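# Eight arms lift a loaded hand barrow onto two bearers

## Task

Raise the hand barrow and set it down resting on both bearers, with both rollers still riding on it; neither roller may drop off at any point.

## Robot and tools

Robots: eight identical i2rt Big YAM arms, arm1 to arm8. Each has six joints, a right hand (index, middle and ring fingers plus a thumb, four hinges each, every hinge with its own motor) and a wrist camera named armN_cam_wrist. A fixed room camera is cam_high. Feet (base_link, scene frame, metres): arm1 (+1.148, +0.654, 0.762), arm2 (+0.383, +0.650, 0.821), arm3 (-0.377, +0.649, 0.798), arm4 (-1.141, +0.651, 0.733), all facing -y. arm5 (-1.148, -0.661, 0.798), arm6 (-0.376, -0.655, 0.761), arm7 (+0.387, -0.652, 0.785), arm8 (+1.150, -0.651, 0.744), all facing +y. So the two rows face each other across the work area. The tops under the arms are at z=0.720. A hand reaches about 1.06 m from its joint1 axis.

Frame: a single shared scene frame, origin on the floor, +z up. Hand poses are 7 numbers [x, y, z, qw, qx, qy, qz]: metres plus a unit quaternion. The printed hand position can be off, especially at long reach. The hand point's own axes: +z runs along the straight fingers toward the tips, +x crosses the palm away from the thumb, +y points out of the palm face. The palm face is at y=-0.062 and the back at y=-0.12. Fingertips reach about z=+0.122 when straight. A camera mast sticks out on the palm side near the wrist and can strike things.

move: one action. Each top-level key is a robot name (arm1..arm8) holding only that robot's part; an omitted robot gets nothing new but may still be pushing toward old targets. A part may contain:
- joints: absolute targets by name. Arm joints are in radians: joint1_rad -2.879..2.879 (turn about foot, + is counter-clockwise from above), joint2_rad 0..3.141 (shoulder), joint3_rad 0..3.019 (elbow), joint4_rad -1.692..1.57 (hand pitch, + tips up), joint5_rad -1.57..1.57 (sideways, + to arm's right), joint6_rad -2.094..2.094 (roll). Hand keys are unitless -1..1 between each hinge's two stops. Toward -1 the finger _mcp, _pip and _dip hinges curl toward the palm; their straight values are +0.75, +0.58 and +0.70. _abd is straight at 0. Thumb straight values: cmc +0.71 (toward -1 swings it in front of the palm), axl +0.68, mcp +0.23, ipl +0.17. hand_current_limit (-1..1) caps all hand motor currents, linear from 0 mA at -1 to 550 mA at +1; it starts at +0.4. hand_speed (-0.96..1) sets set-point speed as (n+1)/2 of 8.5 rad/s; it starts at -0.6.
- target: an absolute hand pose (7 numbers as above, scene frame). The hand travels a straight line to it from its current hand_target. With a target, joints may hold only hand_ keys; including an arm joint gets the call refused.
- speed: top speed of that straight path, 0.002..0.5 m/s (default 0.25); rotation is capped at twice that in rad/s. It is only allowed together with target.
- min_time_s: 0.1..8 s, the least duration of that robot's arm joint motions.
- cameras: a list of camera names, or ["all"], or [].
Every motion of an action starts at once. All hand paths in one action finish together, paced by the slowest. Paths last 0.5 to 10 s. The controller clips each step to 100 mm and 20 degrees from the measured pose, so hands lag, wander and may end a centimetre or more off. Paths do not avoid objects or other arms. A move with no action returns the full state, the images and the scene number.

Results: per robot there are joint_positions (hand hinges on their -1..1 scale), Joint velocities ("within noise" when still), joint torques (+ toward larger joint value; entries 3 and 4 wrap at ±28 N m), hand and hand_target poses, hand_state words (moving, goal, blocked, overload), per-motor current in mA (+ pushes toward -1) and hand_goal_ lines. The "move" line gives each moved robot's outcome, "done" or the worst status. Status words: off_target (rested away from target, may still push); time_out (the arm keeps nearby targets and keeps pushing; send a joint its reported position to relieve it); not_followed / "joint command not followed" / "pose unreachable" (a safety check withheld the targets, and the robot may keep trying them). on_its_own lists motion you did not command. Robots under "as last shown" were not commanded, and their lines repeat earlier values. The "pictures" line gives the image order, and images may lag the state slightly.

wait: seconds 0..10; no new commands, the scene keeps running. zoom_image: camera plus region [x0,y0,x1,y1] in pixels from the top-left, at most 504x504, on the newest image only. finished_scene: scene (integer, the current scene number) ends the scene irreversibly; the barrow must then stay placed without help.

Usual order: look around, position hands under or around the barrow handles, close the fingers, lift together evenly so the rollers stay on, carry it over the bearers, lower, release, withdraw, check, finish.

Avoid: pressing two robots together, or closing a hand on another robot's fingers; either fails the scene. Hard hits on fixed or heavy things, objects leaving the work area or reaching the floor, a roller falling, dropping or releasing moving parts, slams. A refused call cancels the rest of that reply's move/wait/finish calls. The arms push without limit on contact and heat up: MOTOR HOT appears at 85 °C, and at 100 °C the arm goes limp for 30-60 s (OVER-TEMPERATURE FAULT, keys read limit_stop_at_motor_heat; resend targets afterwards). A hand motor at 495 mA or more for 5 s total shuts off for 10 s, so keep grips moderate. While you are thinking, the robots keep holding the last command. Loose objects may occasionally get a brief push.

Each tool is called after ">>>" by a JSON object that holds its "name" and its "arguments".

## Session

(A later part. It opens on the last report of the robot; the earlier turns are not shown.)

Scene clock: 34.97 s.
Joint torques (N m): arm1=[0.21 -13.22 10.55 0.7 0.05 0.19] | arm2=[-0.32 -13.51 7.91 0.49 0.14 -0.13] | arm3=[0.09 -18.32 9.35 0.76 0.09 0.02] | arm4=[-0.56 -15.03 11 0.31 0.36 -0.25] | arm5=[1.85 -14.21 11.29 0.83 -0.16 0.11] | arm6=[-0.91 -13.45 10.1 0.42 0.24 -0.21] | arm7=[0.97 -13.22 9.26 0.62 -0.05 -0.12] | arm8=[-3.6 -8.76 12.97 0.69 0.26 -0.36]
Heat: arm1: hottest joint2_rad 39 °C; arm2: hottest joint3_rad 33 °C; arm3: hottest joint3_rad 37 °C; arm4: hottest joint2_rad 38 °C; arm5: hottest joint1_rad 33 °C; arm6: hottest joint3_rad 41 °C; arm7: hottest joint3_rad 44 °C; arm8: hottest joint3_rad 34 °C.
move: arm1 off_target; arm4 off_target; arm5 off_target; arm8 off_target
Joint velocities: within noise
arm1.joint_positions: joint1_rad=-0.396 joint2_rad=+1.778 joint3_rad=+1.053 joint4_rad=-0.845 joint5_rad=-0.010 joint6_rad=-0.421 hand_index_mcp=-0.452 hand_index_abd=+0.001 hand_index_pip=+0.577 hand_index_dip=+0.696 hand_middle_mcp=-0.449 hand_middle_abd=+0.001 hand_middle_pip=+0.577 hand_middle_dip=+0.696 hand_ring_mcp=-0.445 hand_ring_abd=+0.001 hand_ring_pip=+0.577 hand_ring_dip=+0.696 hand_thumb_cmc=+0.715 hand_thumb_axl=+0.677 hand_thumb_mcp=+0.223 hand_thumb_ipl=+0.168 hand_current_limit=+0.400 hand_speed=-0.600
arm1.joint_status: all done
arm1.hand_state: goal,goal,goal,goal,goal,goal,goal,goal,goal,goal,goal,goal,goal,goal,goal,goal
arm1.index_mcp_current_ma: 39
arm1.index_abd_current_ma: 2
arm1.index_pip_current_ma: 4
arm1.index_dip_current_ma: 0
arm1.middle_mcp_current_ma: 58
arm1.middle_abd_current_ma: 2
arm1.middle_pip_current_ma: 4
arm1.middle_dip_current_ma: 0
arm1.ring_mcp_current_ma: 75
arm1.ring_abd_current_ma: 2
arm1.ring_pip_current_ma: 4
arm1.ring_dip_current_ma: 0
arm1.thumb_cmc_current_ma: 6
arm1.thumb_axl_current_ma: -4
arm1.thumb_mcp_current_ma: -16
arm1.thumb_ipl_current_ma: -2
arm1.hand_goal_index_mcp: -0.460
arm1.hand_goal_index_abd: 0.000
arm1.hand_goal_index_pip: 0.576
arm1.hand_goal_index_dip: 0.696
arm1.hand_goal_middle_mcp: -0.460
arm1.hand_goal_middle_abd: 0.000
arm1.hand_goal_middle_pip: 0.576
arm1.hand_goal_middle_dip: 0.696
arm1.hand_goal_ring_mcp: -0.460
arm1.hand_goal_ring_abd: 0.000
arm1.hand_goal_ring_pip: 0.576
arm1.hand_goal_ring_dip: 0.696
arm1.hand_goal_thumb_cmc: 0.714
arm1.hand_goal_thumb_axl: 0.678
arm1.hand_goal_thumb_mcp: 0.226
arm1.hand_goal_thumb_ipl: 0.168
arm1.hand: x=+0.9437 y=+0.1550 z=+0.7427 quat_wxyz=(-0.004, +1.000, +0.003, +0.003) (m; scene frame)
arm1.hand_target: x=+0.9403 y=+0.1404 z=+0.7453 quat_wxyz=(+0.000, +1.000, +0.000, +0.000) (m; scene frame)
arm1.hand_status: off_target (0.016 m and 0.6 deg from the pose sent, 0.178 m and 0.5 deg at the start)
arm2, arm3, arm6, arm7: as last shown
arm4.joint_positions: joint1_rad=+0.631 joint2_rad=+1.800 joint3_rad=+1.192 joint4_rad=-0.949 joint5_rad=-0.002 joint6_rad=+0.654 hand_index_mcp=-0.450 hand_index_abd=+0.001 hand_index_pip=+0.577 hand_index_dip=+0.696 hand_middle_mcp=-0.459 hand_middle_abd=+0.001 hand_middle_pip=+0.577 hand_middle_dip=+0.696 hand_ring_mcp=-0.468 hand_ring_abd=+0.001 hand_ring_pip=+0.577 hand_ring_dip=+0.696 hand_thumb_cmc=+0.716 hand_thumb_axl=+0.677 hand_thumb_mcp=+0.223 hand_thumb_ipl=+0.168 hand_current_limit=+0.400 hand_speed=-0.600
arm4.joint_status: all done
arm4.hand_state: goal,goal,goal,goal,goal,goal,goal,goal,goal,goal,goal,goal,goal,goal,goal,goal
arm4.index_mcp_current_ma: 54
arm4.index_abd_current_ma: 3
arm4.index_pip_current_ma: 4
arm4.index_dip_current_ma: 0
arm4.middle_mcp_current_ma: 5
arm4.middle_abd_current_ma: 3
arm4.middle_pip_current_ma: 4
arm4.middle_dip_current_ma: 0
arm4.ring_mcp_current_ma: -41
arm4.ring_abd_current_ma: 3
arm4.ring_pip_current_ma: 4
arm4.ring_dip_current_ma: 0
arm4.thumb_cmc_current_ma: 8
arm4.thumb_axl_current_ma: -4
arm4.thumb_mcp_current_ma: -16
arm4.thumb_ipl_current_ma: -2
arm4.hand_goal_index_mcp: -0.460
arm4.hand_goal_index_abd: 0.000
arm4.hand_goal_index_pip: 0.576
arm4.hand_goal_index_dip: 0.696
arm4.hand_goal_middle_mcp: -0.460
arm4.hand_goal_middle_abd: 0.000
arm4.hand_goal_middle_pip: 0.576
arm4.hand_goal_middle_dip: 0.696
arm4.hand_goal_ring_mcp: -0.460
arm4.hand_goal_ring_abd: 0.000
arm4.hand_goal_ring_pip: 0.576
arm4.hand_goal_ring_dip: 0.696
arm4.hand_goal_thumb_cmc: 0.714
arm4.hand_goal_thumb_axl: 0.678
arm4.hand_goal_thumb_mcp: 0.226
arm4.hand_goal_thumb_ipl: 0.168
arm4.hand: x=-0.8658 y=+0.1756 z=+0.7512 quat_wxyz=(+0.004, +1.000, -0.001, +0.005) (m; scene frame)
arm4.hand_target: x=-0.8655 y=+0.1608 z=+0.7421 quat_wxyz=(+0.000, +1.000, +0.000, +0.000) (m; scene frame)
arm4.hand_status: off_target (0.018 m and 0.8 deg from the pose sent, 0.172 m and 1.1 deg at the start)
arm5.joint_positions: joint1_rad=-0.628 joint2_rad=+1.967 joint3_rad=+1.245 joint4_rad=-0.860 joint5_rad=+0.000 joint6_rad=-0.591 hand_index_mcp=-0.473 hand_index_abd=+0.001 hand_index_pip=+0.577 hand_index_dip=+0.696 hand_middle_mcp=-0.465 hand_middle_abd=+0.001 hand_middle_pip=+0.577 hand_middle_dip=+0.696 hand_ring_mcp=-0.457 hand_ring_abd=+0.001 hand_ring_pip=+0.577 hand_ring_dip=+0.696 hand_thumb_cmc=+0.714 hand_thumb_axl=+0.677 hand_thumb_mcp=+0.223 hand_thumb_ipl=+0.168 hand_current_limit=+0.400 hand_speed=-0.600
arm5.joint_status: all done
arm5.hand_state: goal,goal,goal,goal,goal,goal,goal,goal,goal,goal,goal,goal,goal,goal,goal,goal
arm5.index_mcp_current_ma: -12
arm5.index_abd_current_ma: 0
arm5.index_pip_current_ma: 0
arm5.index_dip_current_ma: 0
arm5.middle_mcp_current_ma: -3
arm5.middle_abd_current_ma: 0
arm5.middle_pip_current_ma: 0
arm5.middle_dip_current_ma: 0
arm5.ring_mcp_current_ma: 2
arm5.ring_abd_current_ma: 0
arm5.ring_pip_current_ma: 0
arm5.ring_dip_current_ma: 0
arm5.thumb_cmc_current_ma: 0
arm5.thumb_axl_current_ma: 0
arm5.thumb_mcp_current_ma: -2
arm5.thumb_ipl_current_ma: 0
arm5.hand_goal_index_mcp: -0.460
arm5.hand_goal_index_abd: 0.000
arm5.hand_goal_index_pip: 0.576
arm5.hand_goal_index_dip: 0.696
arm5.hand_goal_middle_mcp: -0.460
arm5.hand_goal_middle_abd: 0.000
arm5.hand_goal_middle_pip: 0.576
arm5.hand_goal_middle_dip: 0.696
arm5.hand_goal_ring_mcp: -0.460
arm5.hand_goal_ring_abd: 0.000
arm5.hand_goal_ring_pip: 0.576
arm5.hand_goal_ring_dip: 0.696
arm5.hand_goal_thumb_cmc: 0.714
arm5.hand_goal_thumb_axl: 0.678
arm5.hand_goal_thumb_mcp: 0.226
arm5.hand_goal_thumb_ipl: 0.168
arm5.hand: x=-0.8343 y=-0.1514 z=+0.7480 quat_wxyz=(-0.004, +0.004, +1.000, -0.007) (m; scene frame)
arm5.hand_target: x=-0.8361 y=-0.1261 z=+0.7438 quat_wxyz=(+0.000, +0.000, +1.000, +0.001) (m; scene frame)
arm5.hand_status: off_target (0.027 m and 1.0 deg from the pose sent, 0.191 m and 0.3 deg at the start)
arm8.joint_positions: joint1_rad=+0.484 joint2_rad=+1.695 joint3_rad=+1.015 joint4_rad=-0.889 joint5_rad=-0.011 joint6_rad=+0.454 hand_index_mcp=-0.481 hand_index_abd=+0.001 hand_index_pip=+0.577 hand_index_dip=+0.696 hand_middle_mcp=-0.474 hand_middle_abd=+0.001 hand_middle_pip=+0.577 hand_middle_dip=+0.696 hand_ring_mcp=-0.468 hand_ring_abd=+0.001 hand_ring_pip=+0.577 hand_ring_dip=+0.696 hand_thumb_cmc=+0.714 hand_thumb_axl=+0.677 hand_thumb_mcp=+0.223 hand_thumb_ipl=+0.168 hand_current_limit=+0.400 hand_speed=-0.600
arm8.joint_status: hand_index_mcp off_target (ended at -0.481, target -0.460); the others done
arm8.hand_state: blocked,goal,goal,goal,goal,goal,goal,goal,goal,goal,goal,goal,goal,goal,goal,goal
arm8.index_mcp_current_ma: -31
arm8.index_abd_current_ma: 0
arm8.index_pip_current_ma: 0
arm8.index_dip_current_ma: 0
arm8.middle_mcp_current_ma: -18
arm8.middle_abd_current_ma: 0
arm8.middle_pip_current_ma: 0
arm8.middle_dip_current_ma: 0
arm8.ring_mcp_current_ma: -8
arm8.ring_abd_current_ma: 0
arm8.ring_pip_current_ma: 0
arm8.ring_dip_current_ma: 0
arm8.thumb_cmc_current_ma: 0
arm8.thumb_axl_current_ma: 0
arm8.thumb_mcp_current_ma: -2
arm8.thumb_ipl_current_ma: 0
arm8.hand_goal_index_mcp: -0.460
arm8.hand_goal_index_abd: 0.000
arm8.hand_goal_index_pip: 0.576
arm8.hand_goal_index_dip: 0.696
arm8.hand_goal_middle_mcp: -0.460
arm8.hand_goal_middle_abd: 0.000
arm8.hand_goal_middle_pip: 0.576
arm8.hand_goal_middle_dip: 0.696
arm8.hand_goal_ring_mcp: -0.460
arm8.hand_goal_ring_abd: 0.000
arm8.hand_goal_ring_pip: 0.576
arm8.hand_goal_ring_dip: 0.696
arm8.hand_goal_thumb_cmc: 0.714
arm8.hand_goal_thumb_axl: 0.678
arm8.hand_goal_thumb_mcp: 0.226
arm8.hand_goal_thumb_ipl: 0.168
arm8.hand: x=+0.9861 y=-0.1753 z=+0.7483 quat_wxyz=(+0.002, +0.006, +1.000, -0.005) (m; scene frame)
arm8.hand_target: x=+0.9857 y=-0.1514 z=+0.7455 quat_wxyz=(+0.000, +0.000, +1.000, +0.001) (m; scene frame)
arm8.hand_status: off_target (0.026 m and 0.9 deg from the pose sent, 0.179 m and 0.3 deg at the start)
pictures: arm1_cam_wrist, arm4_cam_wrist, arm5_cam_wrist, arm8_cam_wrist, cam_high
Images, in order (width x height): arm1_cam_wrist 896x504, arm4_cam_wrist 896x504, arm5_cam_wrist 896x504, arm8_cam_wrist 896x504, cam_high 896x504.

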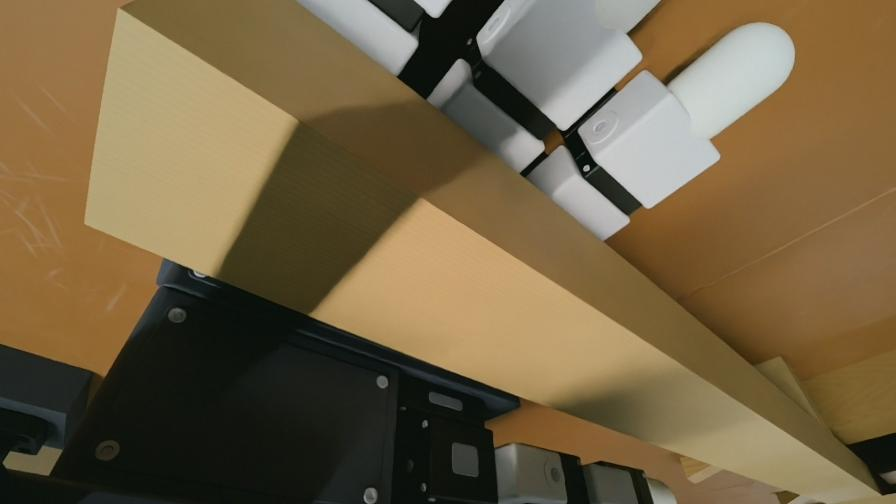

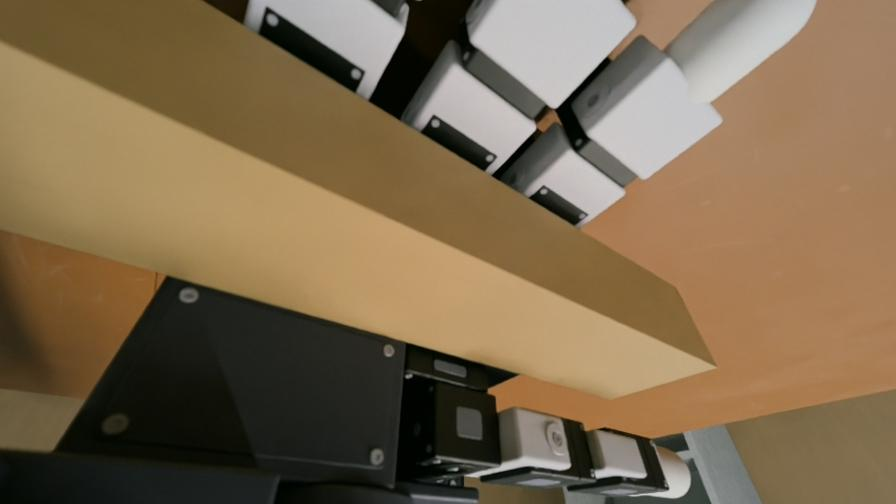

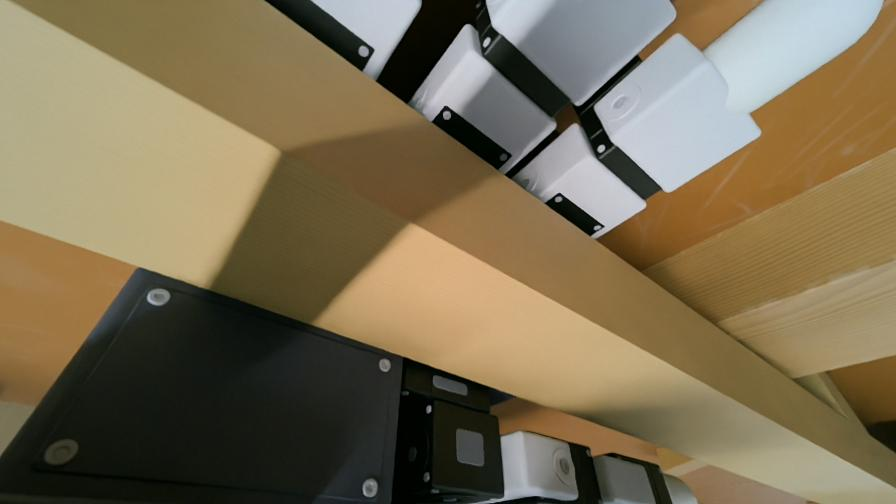

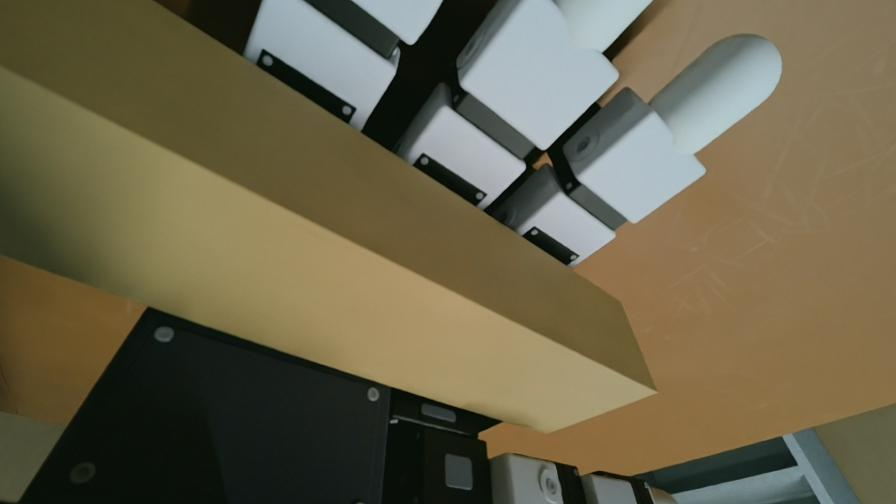

